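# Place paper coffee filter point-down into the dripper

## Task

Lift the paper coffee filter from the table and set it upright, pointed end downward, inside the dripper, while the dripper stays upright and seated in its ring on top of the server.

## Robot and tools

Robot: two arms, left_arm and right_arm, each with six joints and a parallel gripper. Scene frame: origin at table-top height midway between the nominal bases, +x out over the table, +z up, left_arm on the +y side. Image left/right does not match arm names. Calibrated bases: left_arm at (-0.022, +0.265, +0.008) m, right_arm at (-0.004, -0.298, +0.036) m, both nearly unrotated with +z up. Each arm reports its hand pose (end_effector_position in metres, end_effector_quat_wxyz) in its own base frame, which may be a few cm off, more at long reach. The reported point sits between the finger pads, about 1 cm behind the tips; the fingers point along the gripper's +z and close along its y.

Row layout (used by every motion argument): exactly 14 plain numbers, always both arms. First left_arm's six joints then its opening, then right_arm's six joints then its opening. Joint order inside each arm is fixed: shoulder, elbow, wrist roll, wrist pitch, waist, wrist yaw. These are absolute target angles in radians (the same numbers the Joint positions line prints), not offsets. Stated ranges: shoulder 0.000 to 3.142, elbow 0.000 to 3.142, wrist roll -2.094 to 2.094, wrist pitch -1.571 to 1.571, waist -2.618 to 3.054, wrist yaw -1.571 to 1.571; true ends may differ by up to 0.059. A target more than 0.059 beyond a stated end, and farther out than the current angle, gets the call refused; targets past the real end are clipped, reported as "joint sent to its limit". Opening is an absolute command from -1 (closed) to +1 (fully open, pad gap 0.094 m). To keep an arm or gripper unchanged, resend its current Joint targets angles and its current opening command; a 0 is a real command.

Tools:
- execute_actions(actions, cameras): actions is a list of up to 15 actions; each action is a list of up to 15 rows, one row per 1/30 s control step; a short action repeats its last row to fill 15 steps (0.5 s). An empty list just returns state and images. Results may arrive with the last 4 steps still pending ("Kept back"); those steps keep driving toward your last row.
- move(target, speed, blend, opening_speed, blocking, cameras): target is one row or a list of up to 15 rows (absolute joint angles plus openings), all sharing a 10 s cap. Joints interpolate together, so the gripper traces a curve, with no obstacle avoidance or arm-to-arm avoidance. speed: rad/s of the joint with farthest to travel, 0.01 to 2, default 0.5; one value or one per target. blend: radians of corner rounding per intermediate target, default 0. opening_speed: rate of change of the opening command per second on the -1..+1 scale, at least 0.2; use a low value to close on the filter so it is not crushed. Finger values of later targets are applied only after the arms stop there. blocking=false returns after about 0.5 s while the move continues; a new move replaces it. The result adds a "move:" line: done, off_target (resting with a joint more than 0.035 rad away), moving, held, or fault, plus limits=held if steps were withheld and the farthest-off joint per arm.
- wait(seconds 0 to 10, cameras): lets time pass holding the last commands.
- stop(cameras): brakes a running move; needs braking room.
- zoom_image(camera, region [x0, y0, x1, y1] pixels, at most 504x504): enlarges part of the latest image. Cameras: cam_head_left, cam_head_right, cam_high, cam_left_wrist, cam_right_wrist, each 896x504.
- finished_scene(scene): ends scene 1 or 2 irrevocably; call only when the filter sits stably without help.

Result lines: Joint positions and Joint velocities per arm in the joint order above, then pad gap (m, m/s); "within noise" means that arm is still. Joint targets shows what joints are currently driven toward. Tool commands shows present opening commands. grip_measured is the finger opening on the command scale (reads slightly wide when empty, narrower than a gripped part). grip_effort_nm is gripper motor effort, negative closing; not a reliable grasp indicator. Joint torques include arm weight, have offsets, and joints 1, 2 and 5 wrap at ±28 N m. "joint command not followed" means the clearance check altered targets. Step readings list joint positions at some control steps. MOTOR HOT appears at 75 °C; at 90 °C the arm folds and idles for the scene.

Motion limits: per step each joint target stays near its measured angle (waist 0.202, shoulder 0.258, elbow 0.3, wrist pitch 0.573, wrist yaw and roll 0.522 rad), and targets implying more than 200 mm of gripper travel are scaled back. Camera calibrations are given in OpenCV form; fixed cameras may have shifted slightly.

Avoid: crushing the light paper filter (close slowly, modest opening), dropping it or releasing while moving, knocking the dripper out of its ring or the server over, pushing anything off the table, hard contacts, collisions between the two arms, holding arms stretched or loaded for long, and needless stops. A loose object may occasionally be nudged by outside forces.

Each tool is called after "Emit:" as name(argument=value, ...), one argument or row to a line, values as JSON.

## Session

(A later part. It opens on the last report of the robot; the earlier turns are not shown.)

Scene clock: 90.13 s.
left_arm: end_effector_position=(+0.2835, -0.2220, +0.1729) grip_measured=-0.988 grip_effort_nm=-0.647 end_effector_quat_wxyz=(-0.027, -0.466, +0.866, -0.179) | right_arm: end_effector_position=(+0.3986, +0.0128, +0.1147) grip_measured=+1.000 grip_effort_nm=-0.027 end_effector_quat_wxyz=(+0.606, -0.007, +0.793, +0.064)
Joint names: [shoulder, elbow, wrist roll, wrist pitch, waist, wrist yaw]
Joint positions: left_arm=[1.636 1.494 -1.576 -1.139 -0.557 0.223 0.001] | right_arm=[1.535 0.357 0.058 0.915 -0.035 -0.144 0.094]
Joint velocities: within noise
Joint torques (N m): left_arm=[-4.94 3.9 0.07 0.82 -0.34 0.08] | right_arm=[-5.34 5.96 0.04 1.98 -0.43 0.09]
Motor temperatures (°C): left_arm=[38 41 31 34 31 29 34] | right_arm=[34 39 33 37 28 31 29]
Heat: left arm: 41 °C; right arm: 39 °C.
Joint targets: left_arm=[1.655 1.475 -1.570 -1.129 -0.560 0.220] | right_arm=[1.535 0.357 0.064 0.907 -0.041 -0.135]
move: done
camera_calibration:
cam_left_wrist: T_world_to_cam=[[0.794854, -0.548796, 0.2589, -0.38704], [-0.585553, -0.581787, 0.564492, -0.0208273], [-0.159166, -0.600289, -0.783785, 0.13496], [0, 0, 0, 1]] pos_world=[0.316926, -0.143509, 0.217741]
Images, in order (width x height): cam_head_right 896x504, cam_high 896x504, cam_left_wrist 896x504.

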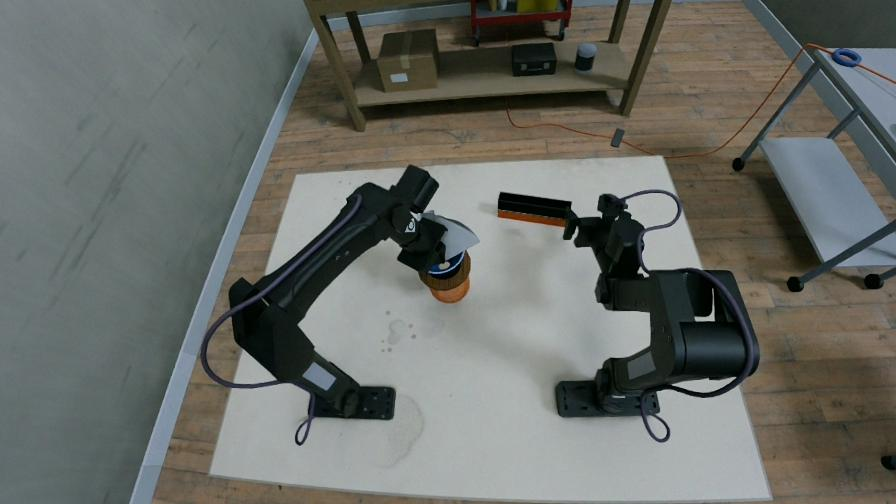

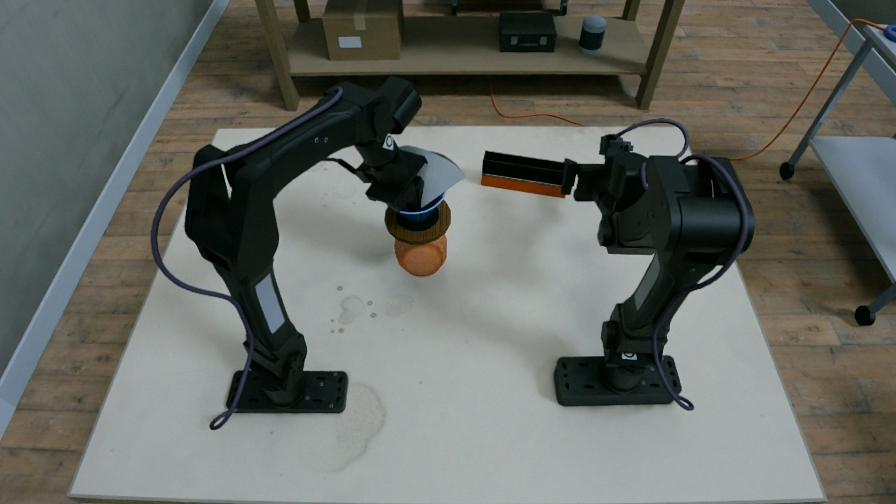

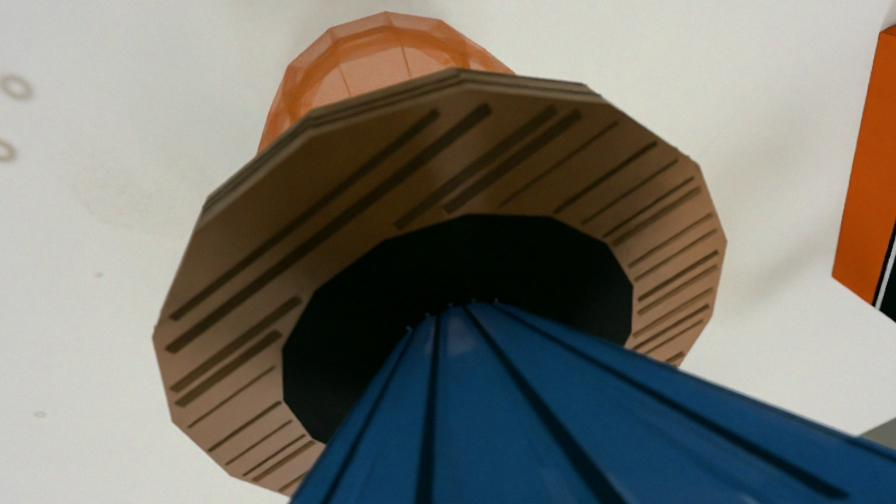

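Emit:
move(
  target=[
    [1.6721,1.4349,-1.57,-1.0718,-0.56,0.22,-1,1.535,0.357,0.064,0.907,-0.041,-0.135,1],
  ],
  speed=0.12,
  cameras=["cam_high","cam_head_right"],
)

Emit:
zoom_image(
  camera="cam_head_right",
  region=[340, 130, 540, 300],
)

Emit:
zoom_image(
  camera="cam_high",
  region=[320, 90, 500, 290],
)

Scene clock: 91.03 s.
left_arm: end_effector_position=(+0.2860, -0.2236, +0.1585) grip_measured=-0.988 grip_effort_nm=-0.642 end_effector_quat_wxyz=(-0.029, -0.466, +0.867, -0.175) | right_arm: end_effector_position=(+0.3986, +0.0128, +0.1147) grip_measured=+1.000 grip_effort_nm=-0.032 end_effector_quat_wxyz=(+0.606, -0.007, +0.793, +0.064)
Joint names: [shoulder, elbow, wrist roll, wrist pitch, waist, wrist yaw]
Joint positions: left_arm=[1.652 1.457 -1.576 -1.094 -0.557 0.223 0.001] | right_arm=[1.535 0.357 0.058 0.915 -0.035 -0.144 0.094]
Joint velocities: left_arm=[0.002 -0.017 -0.007 0.007 0.012 -0.154 0] | right_arm=[within noise]
Joint torques (N m): left_arm=[-4.96 3.7 0.07 0.94 -0.24 0.1] | right_arm=[-5.33 5.96 0.03 1.99 -0.46 0.09]
Motor temperatures (°C): left_arm=[38 41 31 34 31 29 34] | right_arm=[34 39 33 37 28 31 29]
Heat: left arm: 41 °C; right arm: 39 °C.
Joint targets: left_arm=[1.672 1.435 -1.570 -1.072 -0.560 0.220] | right_arm=[1.535 0.357 0.064 0.907 -0.041 -0.135]
move: done
Images, in order (width x height): cam_head_right 896x504, cam_high 896x504.

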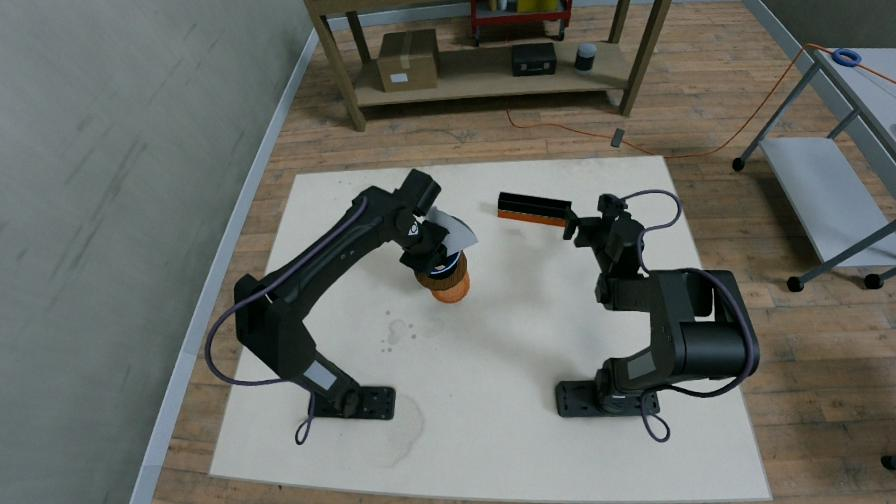

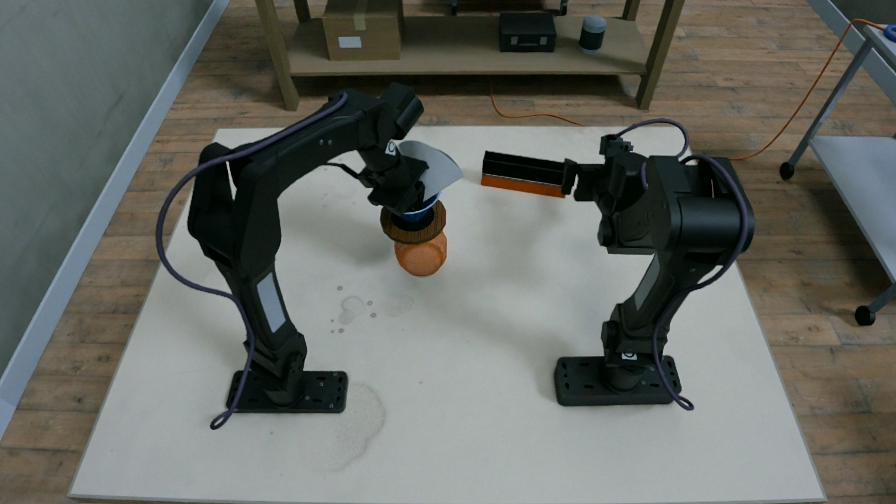

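Scaled by 2.520 from the camera's 896x504 image, which has a finer 1280x720 frame.

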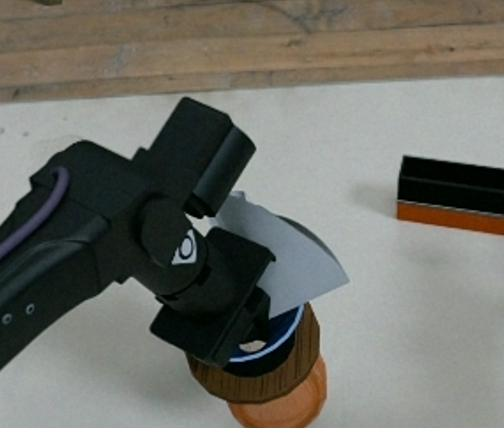

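Scaled by 2.520 from the camera's 896x504 image, which has a finer 1280x720 frame.

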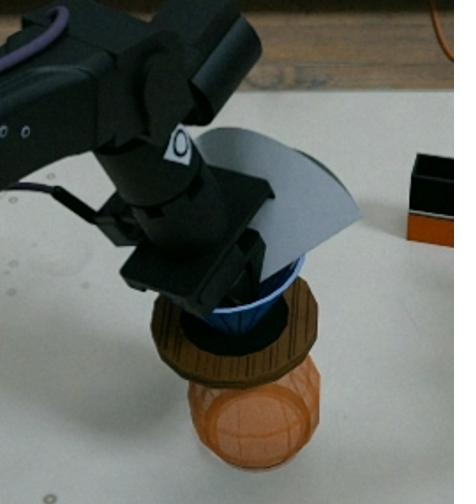

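Emit:
move(
  target=[
    [1.6551,1.4754,-1.57,-1.1293,-0.56,0.22,-1,1.535,0.357,0.064,0.907,-0.041,-0.135,1],
  ],
  speed=0.12,
  cameras=["cam_high","cam_head_right"],
)

Emit:
zoom_image(
  camera="cam_head_right",
  region=[340, 130, 540, 300],
)

Emit:
zoom_image(
  camera="cam_high",
  region=[320, 90, 500, 290],
)

Scene clock: 91.97 s.
left_arm: end_effector_position=(+0.2858, -0.2234, +0.1585) grip_measured=-0.988 grip_effort_nm=-0.647 end_effector_quat_wxyz=(-0.030, -0.466, +0.867, -0.175) | right_arm: end_effector_position=(+0.3986, +0.0128, +0.1147) grip_measured=+1.000 grip_effort_nm=-0.037 end_effector_quat_wxyz=(+0.606, -0.007, +0.793, +0.064)
Joint names: [shoulder, elbow, wrist roll, wrist pitch, waist, wrist yaw]
Joint positions: left_arm=[1.652 1.457 -1.576 -1.095 -0.557 0.223 0.001] | right_arm=[1.535 0.357 0.058 0.915 -0.035 -0.144 0.094]
Joint velocities: within noise
Joint torques (N m): left_arm=[-6.12 6.63 0.08 0.44 -0.31 0.08] | right_arm=[-5.34 5.94 0.03 1.99 -0.46 0.09]
Motor temperatures (°C): left_arm=[37 41 31 34 31 29 34] | right_arm=[34 39 33 37 28 31 29]
Heat: left arm: 41 °C; right arm: 39 °C.
Joint targets: left_arm=[1.655 1.475 -1.570 -1.129 -0.560 0.220] | right_arm=[1.535 0.357 0.064 0.907 -0.041 -0.135]
move: done
Images, in order (width x height): cam_head_right 896x504, cam_high 896x504.

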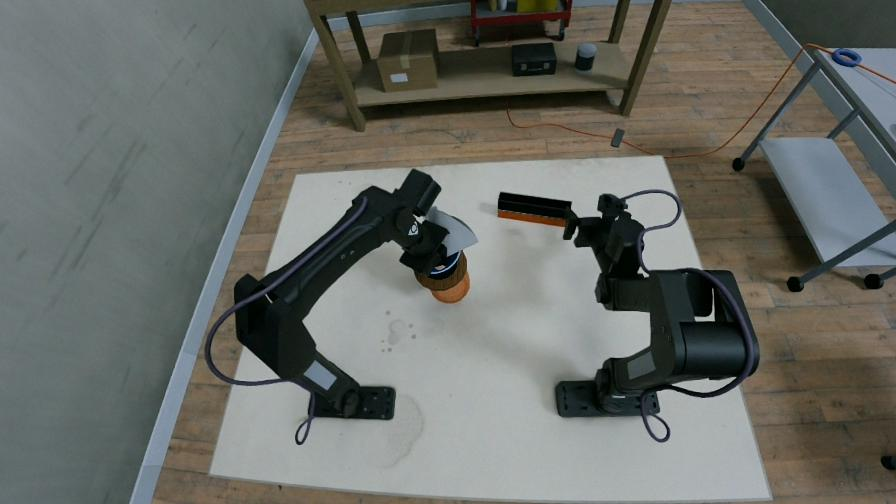

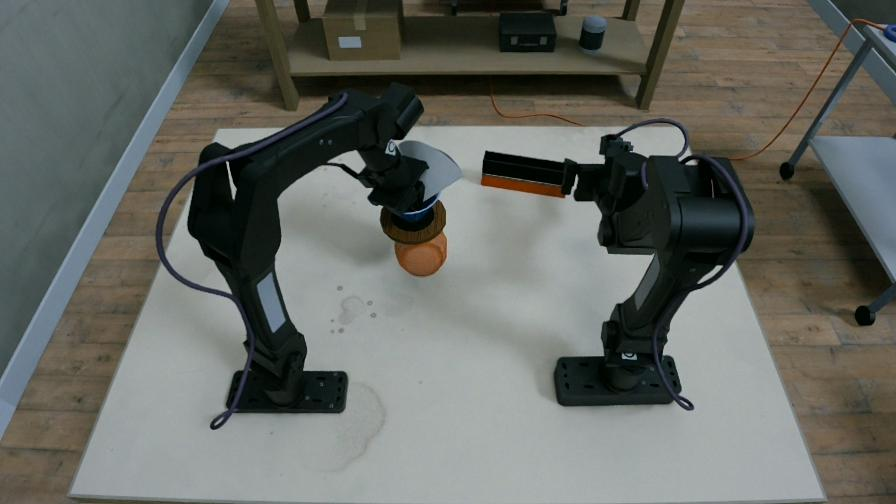

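Scaled by 2.520 from the camera's 896x504 image, which has a finer 1280x720 frame.

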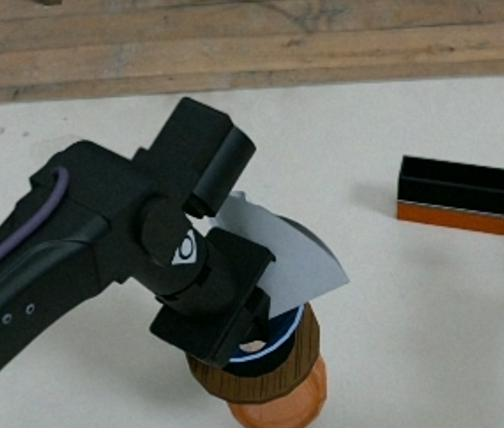

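Scaled by 2.520 from the camera's 896x504 image, which has a finer 1280x720 frame.

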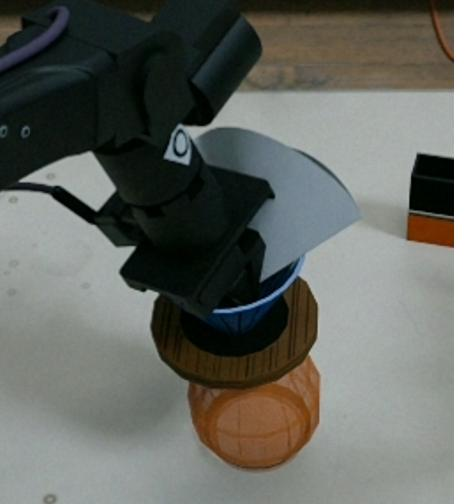

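Emit:
move(
  target=[
    [1.599,1.5267,-1.57,-1.2018,-0.56,0.22,-1,1.535,0.357,0.064,0.907,-0.041,-0.135,1],
    [1.5825,1.7207,-1.57,-1.36,-0.56,0.22,-1,1.535,0.357,0.064,0.907,-0.041,-0.135,1],
  ],
  speed=0.15,
  blend=0.05,
  cameras=["cam_left_wrist","cam_high","cam_head_right"],
)

Emit:
zoom_image(
  camera="cam_head_right",
  region=[340, 130, 540, 300],
)

Emit:
zoom_image(
  camera="cam_high",
  region=[320, 90, 500, 290],
)

Scene clock: 94.57 s.
left_arm: end_effector_position=(+0.2730, -0.2154, +0.2312) grip_measured=-0.988 grip_effort_nm=-0.642 end_effector_quat_wxyz=(-0.020, -0.463, +0.865, -0.191) | right_arm: end_effector_position=(+0.3986, +0.0128, +0.1147) grip_measured=+1.000 grip_effort_nm=-0.037 end_effector_quat_wxyz=(+0.606, -0.007, +0.793, +0.064)
Joint names: [shoulder, elbow, wrist roll, wrist pitch, waist, wrist yaw]
Joint positions: left_arm=[1.609 1.694 -1.576 -1.336 -0.557 0.223 0.001] | right_arm=[1.535 0.357 0.058 0.915 -0.035 -0.144 0.094]
Joint velocities: within noise
Joint torques (N m): left_arm=[-7.76 7.06 0.11 0.55 -0.28 0.08] | right_arm=[-5.35 5.96 0.03 1.99 -0.47 0.09]
Motor temperatures (°C): left_arm=[38 41 31 34 31 29 34] | right_arm=[34 39 33 38 28 31 29]
Heat: left arm: 41 °C; right arm: 39 °C.
Joint targets: left_arm=[1.583 1.721 -1.570 -1.360 -0.560 0.220] | right_arm=[1.535 0.357 0.064 0.907 -0.041 -0.135]
move: done; blend cut to 0.0363 rad at target 1
camera_calibration:
cam_left_wrist: T_world_to_cam=[[0.788048, -0.544555, 0.287125, -0.393953], [-0.599555, -0.573063, 0.558688, -0.0490274], [-0.139695, -0.61242, -0.778092, 0.173654], [0, 0, 0, 1]] pos_world=[0.305318, -0.136276, 0.275624]
Images, in order (width x height): cam_head_right 896x504, cam_high 896x504, cam_left_wrist 896x504.

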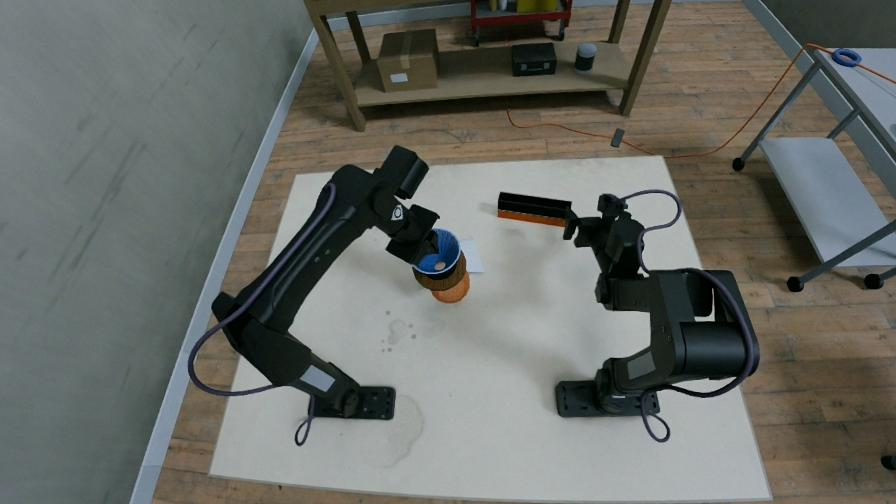

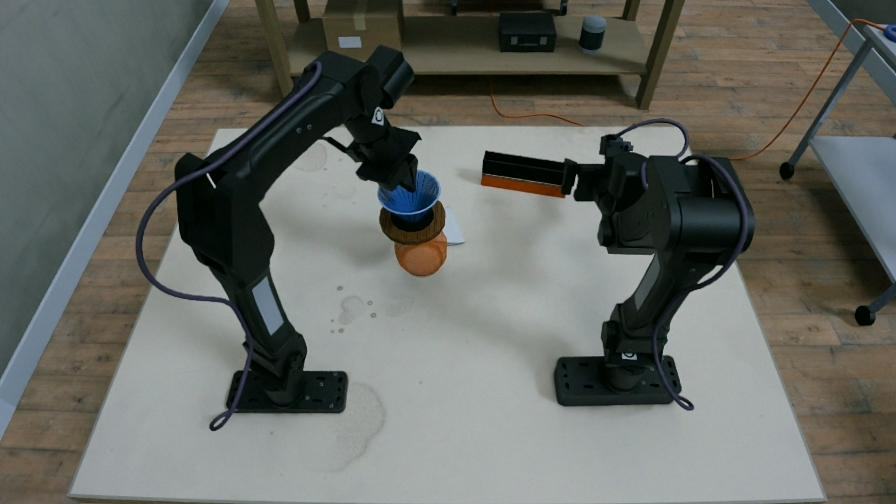

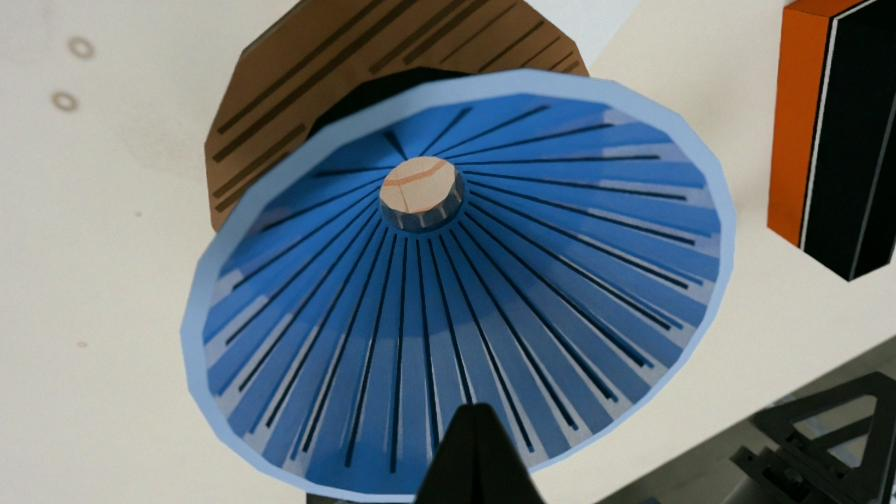

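Scaled by 2.520 from the camera's 896x504 image, which has a finer 1280x720 frame.

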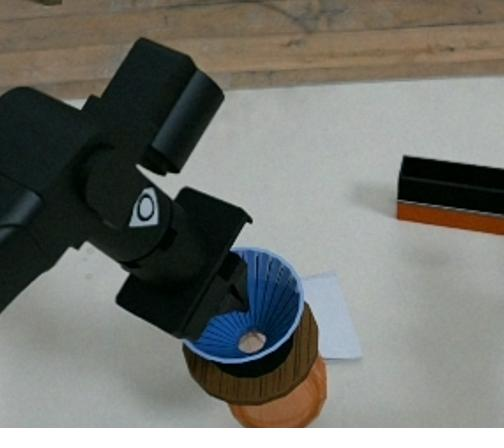

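Scaled by 2.520 from the camera's 896x504 image, which has a finer 1280x720 frame.

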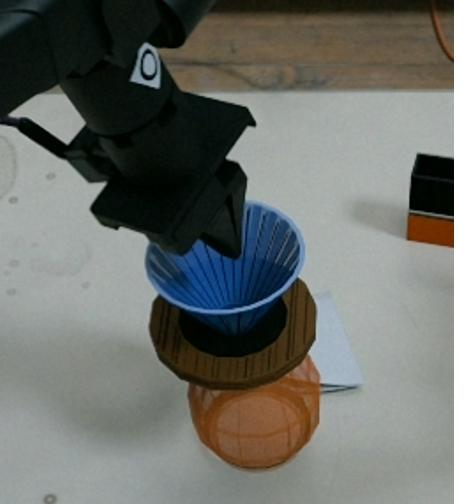

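Emit:
move(
  target=[
    [1.2,1.5,-1.57,-1.3,-0.3,0.1,-0.5,1.535,0.357,0.064,0.907,-0.041,-0.135,1],
    [0.885,0.914,0,-0.63,-0.35,0,-0.5,1.535,0.357,0.064,0.907,-0.041,-0.135,1],
  ],
  speed=0.8,
  blend=0.2,
)

Emit:
zoom_image(
  camera="cam_head_right",
  region=[390, 190, 540, 310],
)

Emit:
zoom_image(
  camera="cam_high",
  region=[350, 150, 500, 290],
)

Scene clock: 99.67 s.
left_arm: end_effector_position=(+0.2838, -0.1029, +0.2488) grip_measured=-0.503 grip_effort_nm=0.188 end_effector_quat_wxyz=(+0.451, +0.152, +0.876, -0.085) | right_arm: end_effector_position=(+0.3986, +0.0128, +0.1146) grip_measured=+1.000 grip_effort_nm=-0.032 end_effector_quat_wxyz=(+0.606, -0.007, +0.793, +0.064)
Joint names: [shoulder, elbow, wrist roll, wrist pitch, waist, wrist yaw]
Joint positions: left_arm=[0.902 0.931 -0.006 -0.647 -0.344 0.012 0.023] | right_arm=[1.535 0.357 0.058 0.915 -0.035 -0.144 0.094]
Joint velocities: within noise
Joint torques (N m): left_arm=[-2.28 4.64 0.07 1.74 -0.58 -0.15] | right_arm=[-5.34 5.96 0.04 1.98 -0.43 0.09]
Motor temperatures (°C): left_arm=[38 41 31 34 31 29 34] | right_arm=[34 39 33 38 28 31 29]
Heat: left arm: 41 °C; right arm: 39 °C.
Joint targets: left_arm=[0.885 0.914 0.000 -0.630 -0.350 0.000] | right_arm=[1.535 0.357 0.064 0.907 -0.041 -0.135]
move: done; blend cut to 0.1913 rad at target 1
camera_calibration:
cam_left_wrist: T_world_to_cam=[[-0.338062, -0.94004, -0.0451606, 0.0153276], [-0.799701, 0.312229, -0.512828, 0.426554], [0.496179, -0.137252, -0.857303, 0.145903], [0, 0, 0, 1]] pos_world=[0.273903, -0.0987483, 0.344524]
cam_right_wrist: T_world_to_cam=[[0.0905846, -0.979304, -0.180991, 0.00387445], [-0.648348, 0.0799589, -0.757133, 0.382486], [0.755936, 0.18593, -0.627687, -0.141301], [0, 0, 0, 1]] pos_world=[0.354448, -0.000516834, 0.201602]

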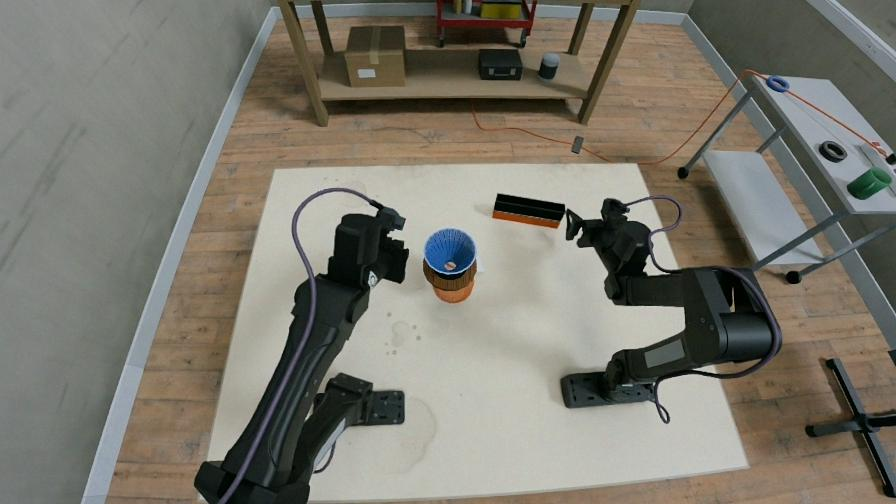

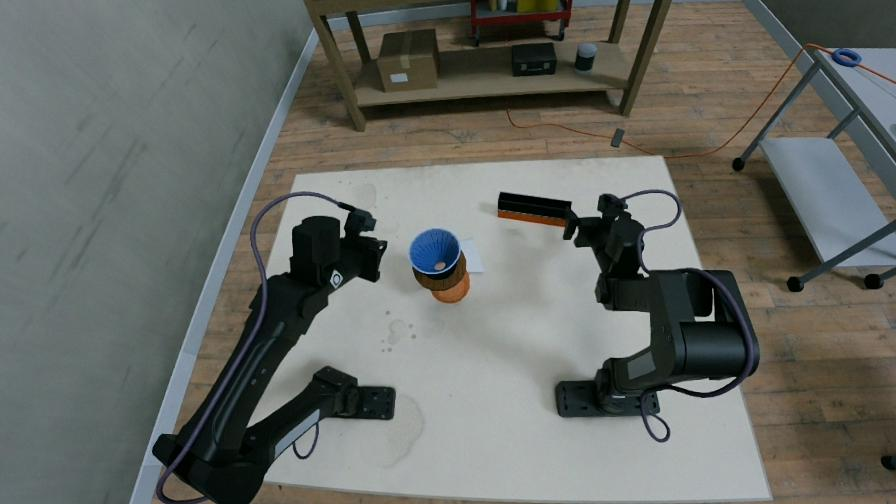

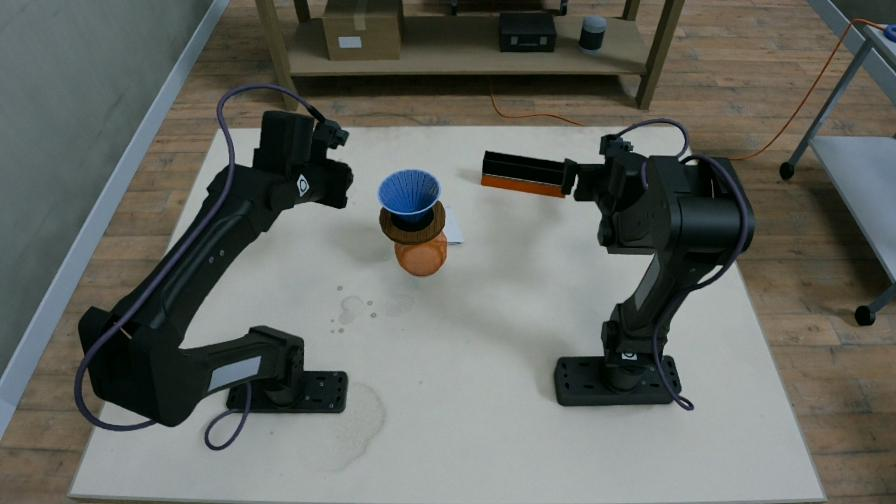

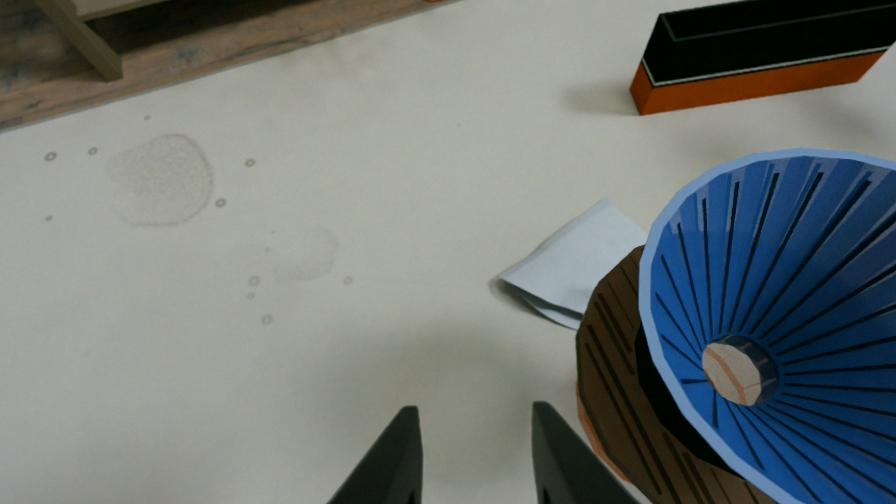

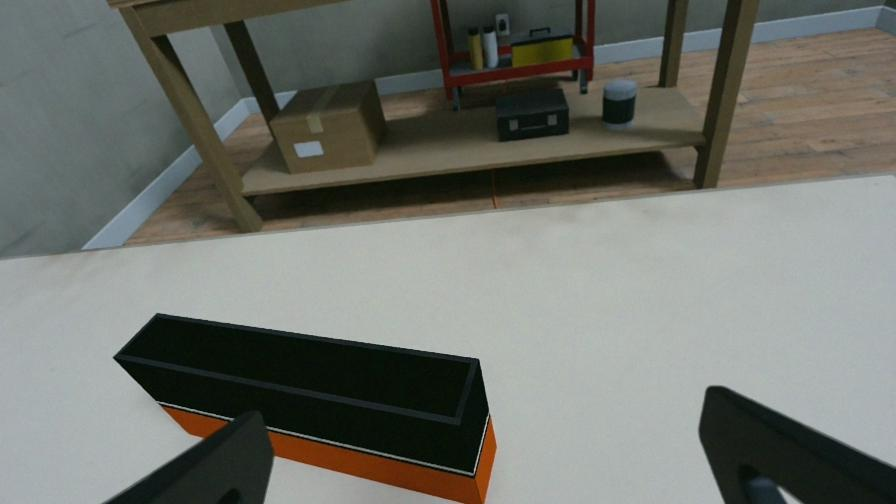

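Scaled by 3.360 from the camera's 896x504 image, which has a finer 1280x720 frame.

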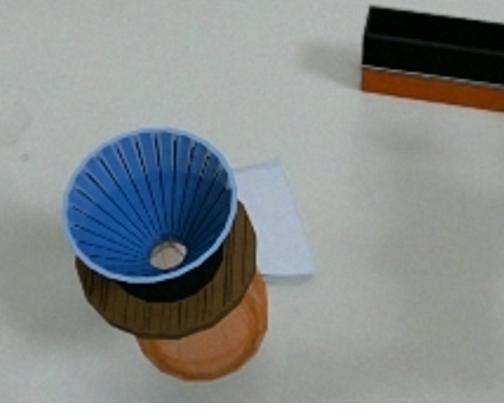

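Scaled by 3.360 from the camera's 896x504 image, which has a finer 1280x720 frame.

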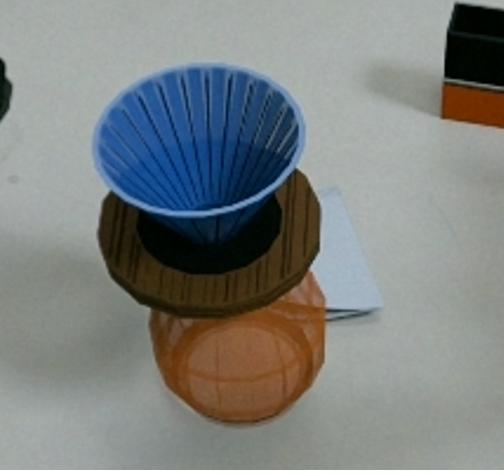

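Emit:
zoom_image(
  camera="cam_left_wrist",
  region=[440, 150, 720, 350],
)

Scaled by 1.800 from the camera's 896x504 image, which has a finer 1280x720 frame.

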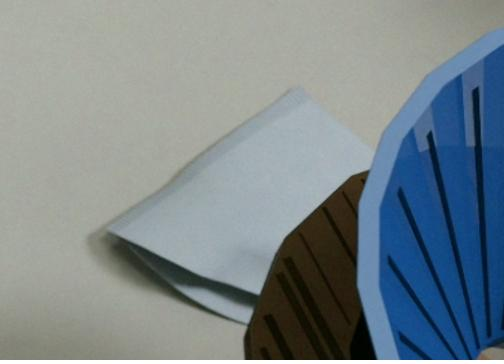

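Emit:
move(
  target=[
    [0.885,0.914,0,-0.63,0.1,0,-0.5,1.5,1.2,0,-0.6,0.3,0,-0.36],
    [0.885,0.914,0,-0.63,0.1,0,-0.5,2.0653,1.9469,0,-1.0161,0.658,0,-0.36],
  ],
  speed=0.8,
  blend=0.15,
)

Emit:
zoom_image(
  camera="cam_right_wrist",
  region=[200, 0, 700, 504],
)

Scene clock: 107.80 s.
left_arm: end_effector_position=(+0.3009, +0.0279, +0.2492) grip_measured=-0.503 grip_effort_nm=0.183 end_effector_quat_wxyz=(+0.459, -0.042, +0.887, +0.016) | right_arm: end_effector_position=(+0.3891, +0.3067, +0.1560) grip_measured=-0.357 grip_effort_nm=-0.183 end_effector_quat_wxyz=(+0.202, -0.315, +0.924, +0.075)
Joint names: [shoulder, elbow, wrist roll, wrist pitch, waist, wrist yaw]
Joint positions: left_arm=[0.902 0.931 -0.005 -0.645 0.095 0.01 0.023] | right_arm=[2.044 1.914 0.007 -1.007 0.662 -0.009 0.03]
Joint velocities: within noise
Joint torques (N m): left_arm=[-2.33 4.63 0.08 1.74 0.55 -0.12] | right_arm=[-9.52 9.85 -0.11 1.08 -0.29 0.11]
Motor temperatures (°C): left_arm=[36 41 31 36 31 29 33] | right_arm=[34 40 32 38 28 31 29]
Heat: left arm: 41 °C; right arm: 40 °C.
Joint targets: left_arm=[0.885 0.914 0.000 -0.630 0.100 0.000] | right_arm=[2.065 1.947 0.000 -1.016 0.658 0.000]
move: done
camera_calibration:
cam_left_wrist: T_world_to_cam=[[0.0943159, -0.994398, -0.0477284, 0.016067], [-0.855486, -0.0564343, -0.514742, 0.427193], [0.509164, 0.0893793, -0.856016, 0.145208], [0, 0, 0, 1]] pos_world=[0.290007, 0.0271068, 0.344961]
cam_right_wrist: T_world_to_cam=[[0.557563, -0.827214, -0.0695774, 0.0542832], [-0.829265, -0.558855, -0.00107324, 0.532587], [-0.0379958, 0.0582965, -0.997576, 0.242907], [0, 0, 0, 1]] pos_world=[0.420619, 0.328382, 0.246667]

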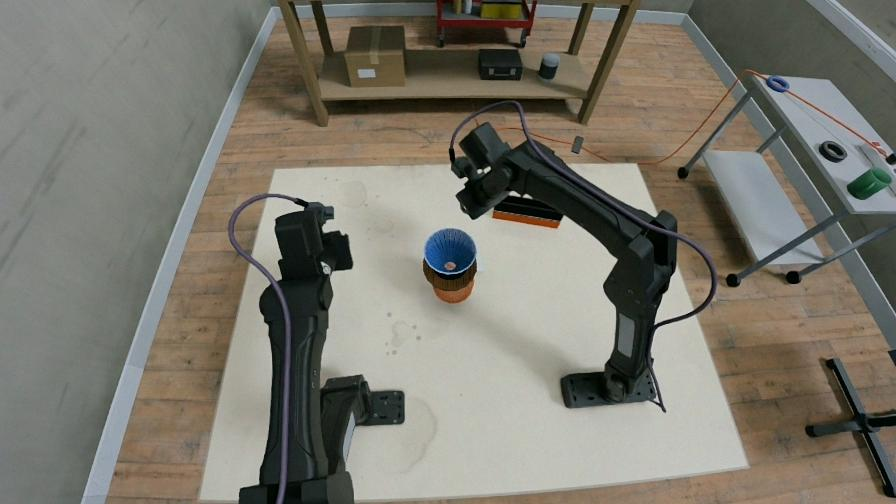

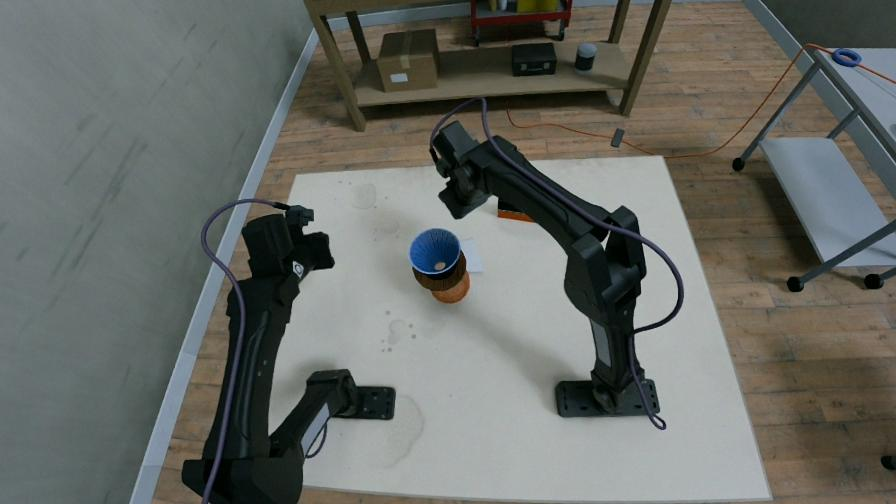

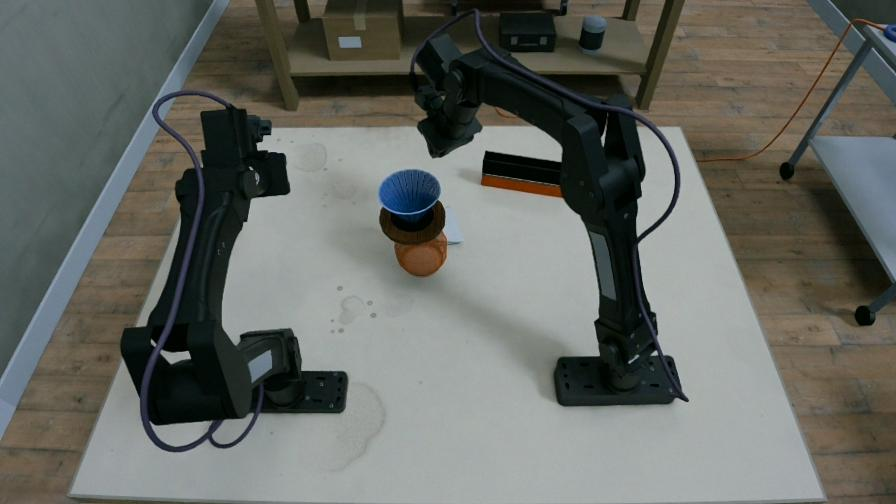

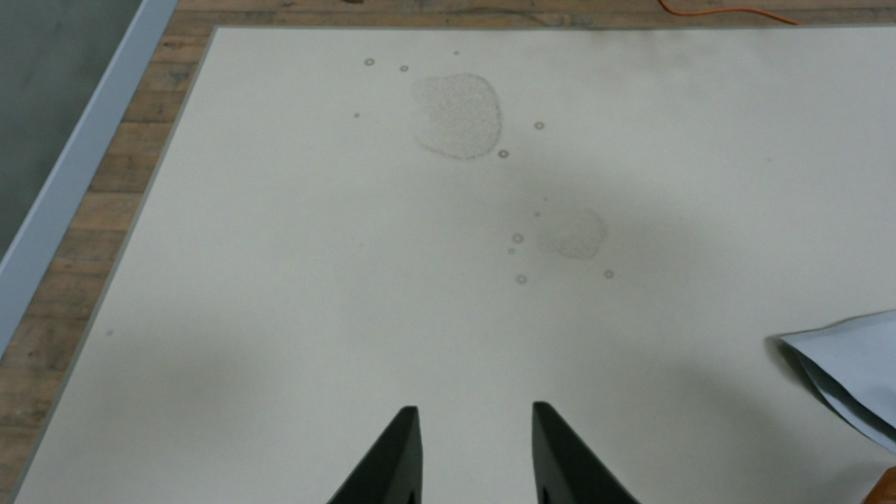

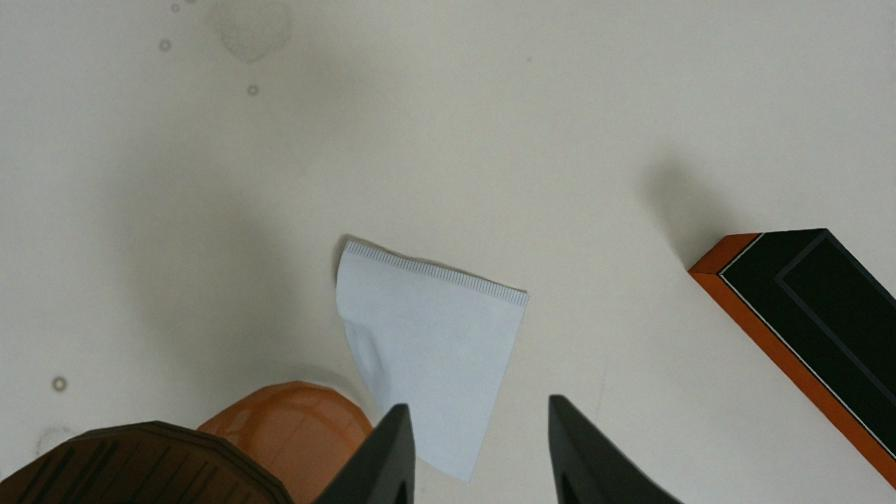

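Scaled by 1.000.

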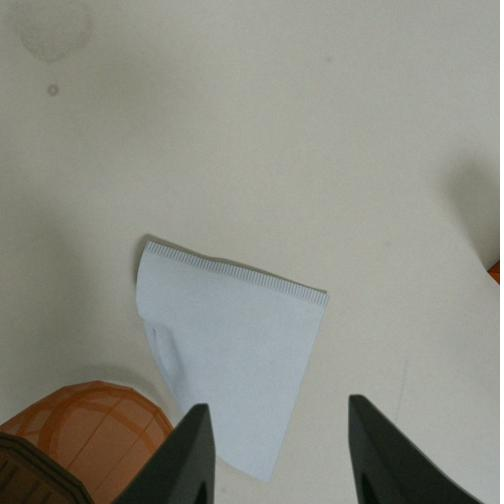

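Emit:
move(
  target=[
    [0.885,0.914,0,-0.63,0.1,0,-0.5,2.1113,1.449,0,-0.4722,0.675,0,-0.36],
    [0.885,0.914,0,-0.63,0.1,0,-0.5,2.187,1.3846,0,-0.3321,0.675,0,-0.36],
  ],
  speed=[0.5,0.12],
  cameras=["cam_right_wrist","cam_high"],
)

Scene clock: 111.67 s.
left_arm: end_effector_position=(+0.3010, +0.0279, +0.2493) grip_measured=-0.503 grip_effort_nm=0.183 end_effector_quat_wxyz=(+0.459, -0.042, +0.887, +0.016) | right_arm: end_effector_position=(+0.3881, +0.3090, -0.0109) grip_measured=-0.357 grip_effort_nm=-0.183 end_effector_quat_wxyz=(+0.215, -0.317, +0.920, +0.080)
Joint names: [shoulder, elbow, wrist roll, wrist pitch, waist, wrist yaw]
Joint positions: left_arm=[0.902 0.931 -0.005 -0.645 0.095 0.01 0.023] | right_arm=[2.162 1.397 0.007 -0.344 0.667 -0.009 0.03]
Joint velocities: within noise
Joint torques (N m): left_arm=[-2.33 4.71 0.06 1.73 0.49 -0.12] | right_arm=[-9.57 5.75 -0.11 1.33 0.68 0.11]
Motor temperatures (°C): left_arm=[36 41 31 37 31 29 33] | right_arm=[35 40 32 37 28 31 29]
Heat: left arm: 41 °C; right arm: 40 °C.
Joint targets: left_arm=[0.885 0.914 0.000 -0.630 0.100 0.000] | right_arm=[2.187 1.385 0.000 -0.332 0.675 0.000]
move: done
camera_calibration:
cam_right_wrist: T_world_to_cam=[[0.563201, -0.823223, -0.0714743, 0.0417151], [-0.826156, -0.562702, -0.0288499, 0.532466], [-0.0164689, 0.0752972, -0.997025, 0.0626379], [0, 0, 0, 1]] pos_world=[0.417438, 0.329244, 0.0807947]
Images, in order (width x height): cam_high 896x504, cam_right_wrist 896x504.

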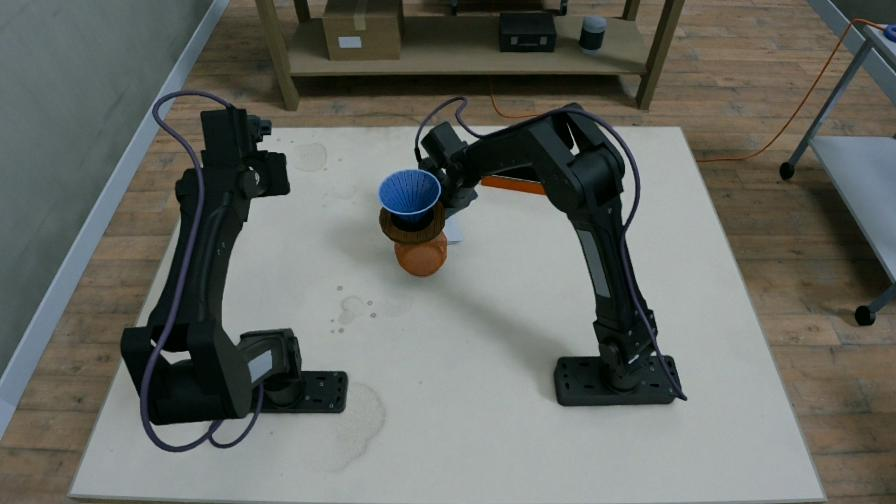

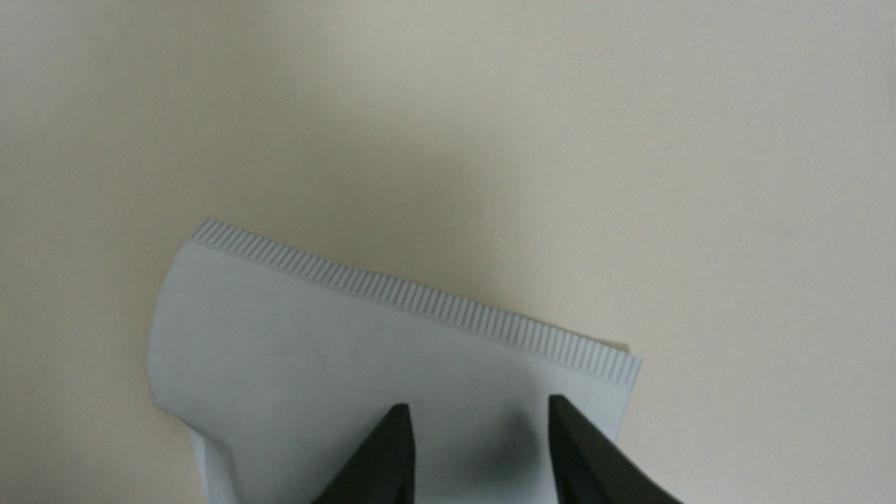

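Emit:
move(
  target=[0.885,0.914,0,-0.63,0.1,0,-0.5,2.2136,1.3693,0,-0.2902,0.675,0,-0.36],
  speed=0.1,
  cameras=["cam_right_wrist"],
)

Scene clock: 112.77 s.
left_arm: end_effector_position=(+0.3010, +0.0279, +0.2493) grip_measured=-0.503 grip_effort_nm=0.183 end_effector_quat_wxyz=(+0.459, -0.042, +0.887, +0.016) | right_arm: end_effector_position=(+0.3886, +0.3094, -0.0233) grip_measured=-0.357 grip_effort_nm=-0.183 end_effector_quat_wxyz=(+0.216, -0.316, +0.920, +0.080)
Joint names: [shoulder, elbow, wrist roll, wrist pitch, waist, wrist yaw]
Joint positions: left_arm=[0.902 0.931 -0.005 -0.645 0.095 0.01 0.023] | right_arm=[2.187 1.382 0.007 -0.301 0.667 -0.009 0.03]
Joint velocities: within noise
Joint torques (N m): left_arm=[-2.26 4.6 0.07 1.73 0.55 -0.13] | right_arm=[-9.54 5.6 -0.11 1.34 0.69 0.11]
Motor temperatures (°C): left_arm=[36 41 31 37 31 29 33] | right_arm=[35 40 32 37 28 31 29]
Heat: left arm: 41 °C; right arm: 40 °C.
Joint targets: left_arm=[0.885 0.914 0.000 -0.630 0.100 0.000] | right_arm=[2.214 1.369 0.000 -0.290 0.675 0.000]
move: done
camera_calibration:
cam_right_wrist: T_world_to_cam=[[0.563308, -0.823139, -0.0716023, 0.0408088], [-0.826111, -0.562667, -0.0307518, 0.532729], [-0.0149752, 0.0764742, -0.996959, 0.0493677], [0, 0, 0, 1]] pos_world=[0.417845, 0.329565, 0.0685219]
Images, in order (width x height): cam_right_wrist 896x504.

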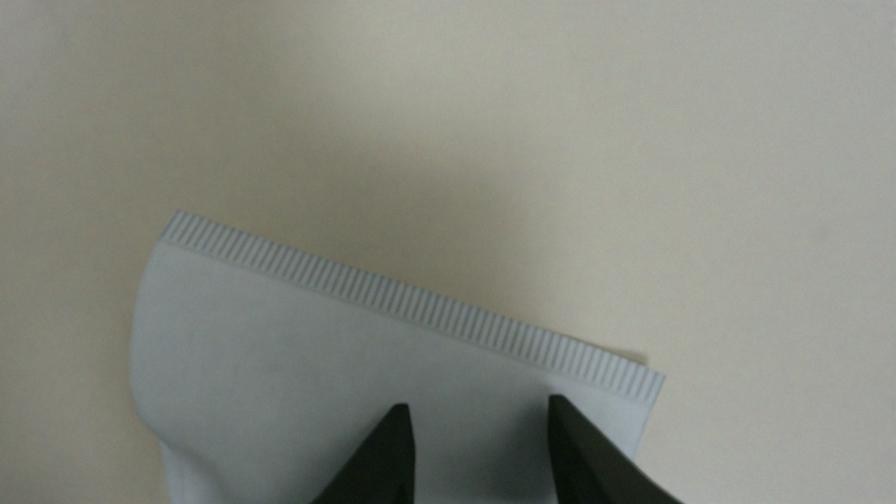

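Emit:
move(
  target=[0.885,0.914,0,-0.63,0.1,0,-0.5,2.2403,1.3587,0,-0.2529,0.675,0,-0.36],
  speed=0.08,
  cameras=["cam_right_wrist"],
)

Scene clock: 113.83 s.
left_arm: end_effector_position=(+0.3010, +0.0279, +0.2493) grip_measured=-0.503 grip_effort_nm=0.178 end_effector_quat_wxyz=(+0.459, -0.042, +0.887, +0.016) | right_arm: end_effector_position=(+0.3945, +0.3141, -0.0259) grip_measured=-0.357 grip_effort_nm=-0.183 end_effector_quat_wxyz=(+0.230, -0.315, +0.917, +0.085)
Joint names: [shoulder, elbow, wrist roll, wrist pitch, waist, wrist yaw]
Joint positions: left_arm=[0.902 0.931 -0.005 -0.645 0.095 0.01 0.023] | right_arm=[2.202 1.379 0.007 -0.253 0.667 -0.009 0.03]
Joint velocities: within noise
Joint torques (N m): left_arm=[-2.32 4.68 0.08 1.72 0.57 -0.12] | right_arm=[-8.62 5.03 -0.12 1.27 0.68 0.11]
Motor temperatures (°C): left_arm=[36 41 31 37 31 29 33] | right_arm=[35 40 32 37 28 31 29]
Heat: left arm: 41 °C; right arm: 40 °C.
Joint targets: left_arm=[0.885 0.914 0.000 -0.630 0.100 0.000] | right_arm=[2.240 1.359 0.000 -0.253 0.675 0.000]
move: off_target (right_arm); right_arm: the shoulder is farthest, 0.038 rad from its target
camera_calibration:
cam_right_wrist: T_world_to_cam=[[0.565048, -0.821767, -0.0736132, 0.0399537], [-0.82501, -0.561799, -0.0611629, 0.538601], [0.00890584, 0.0952916, -0.99541, 0.0312218], [0, 0, 0, 1]] pos_world=[0.421497, 0.332443, 0.066962]
Images, in order (width x height): cam_right_wrist 896x504.

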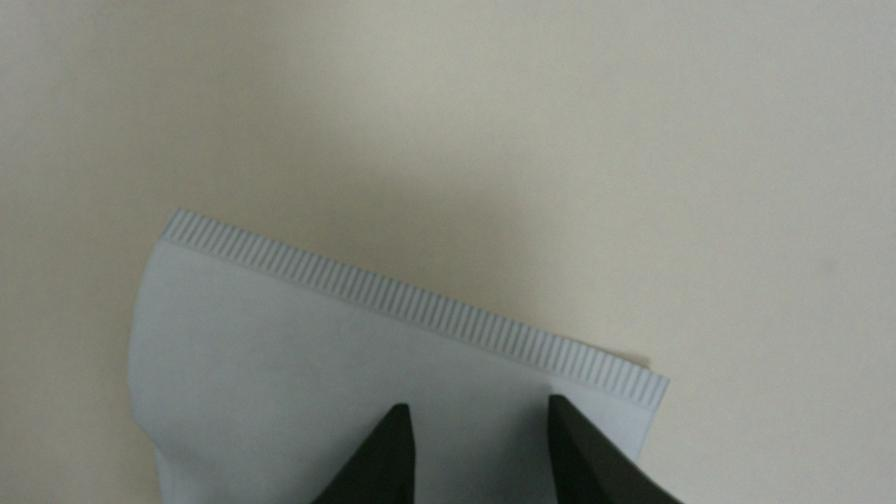

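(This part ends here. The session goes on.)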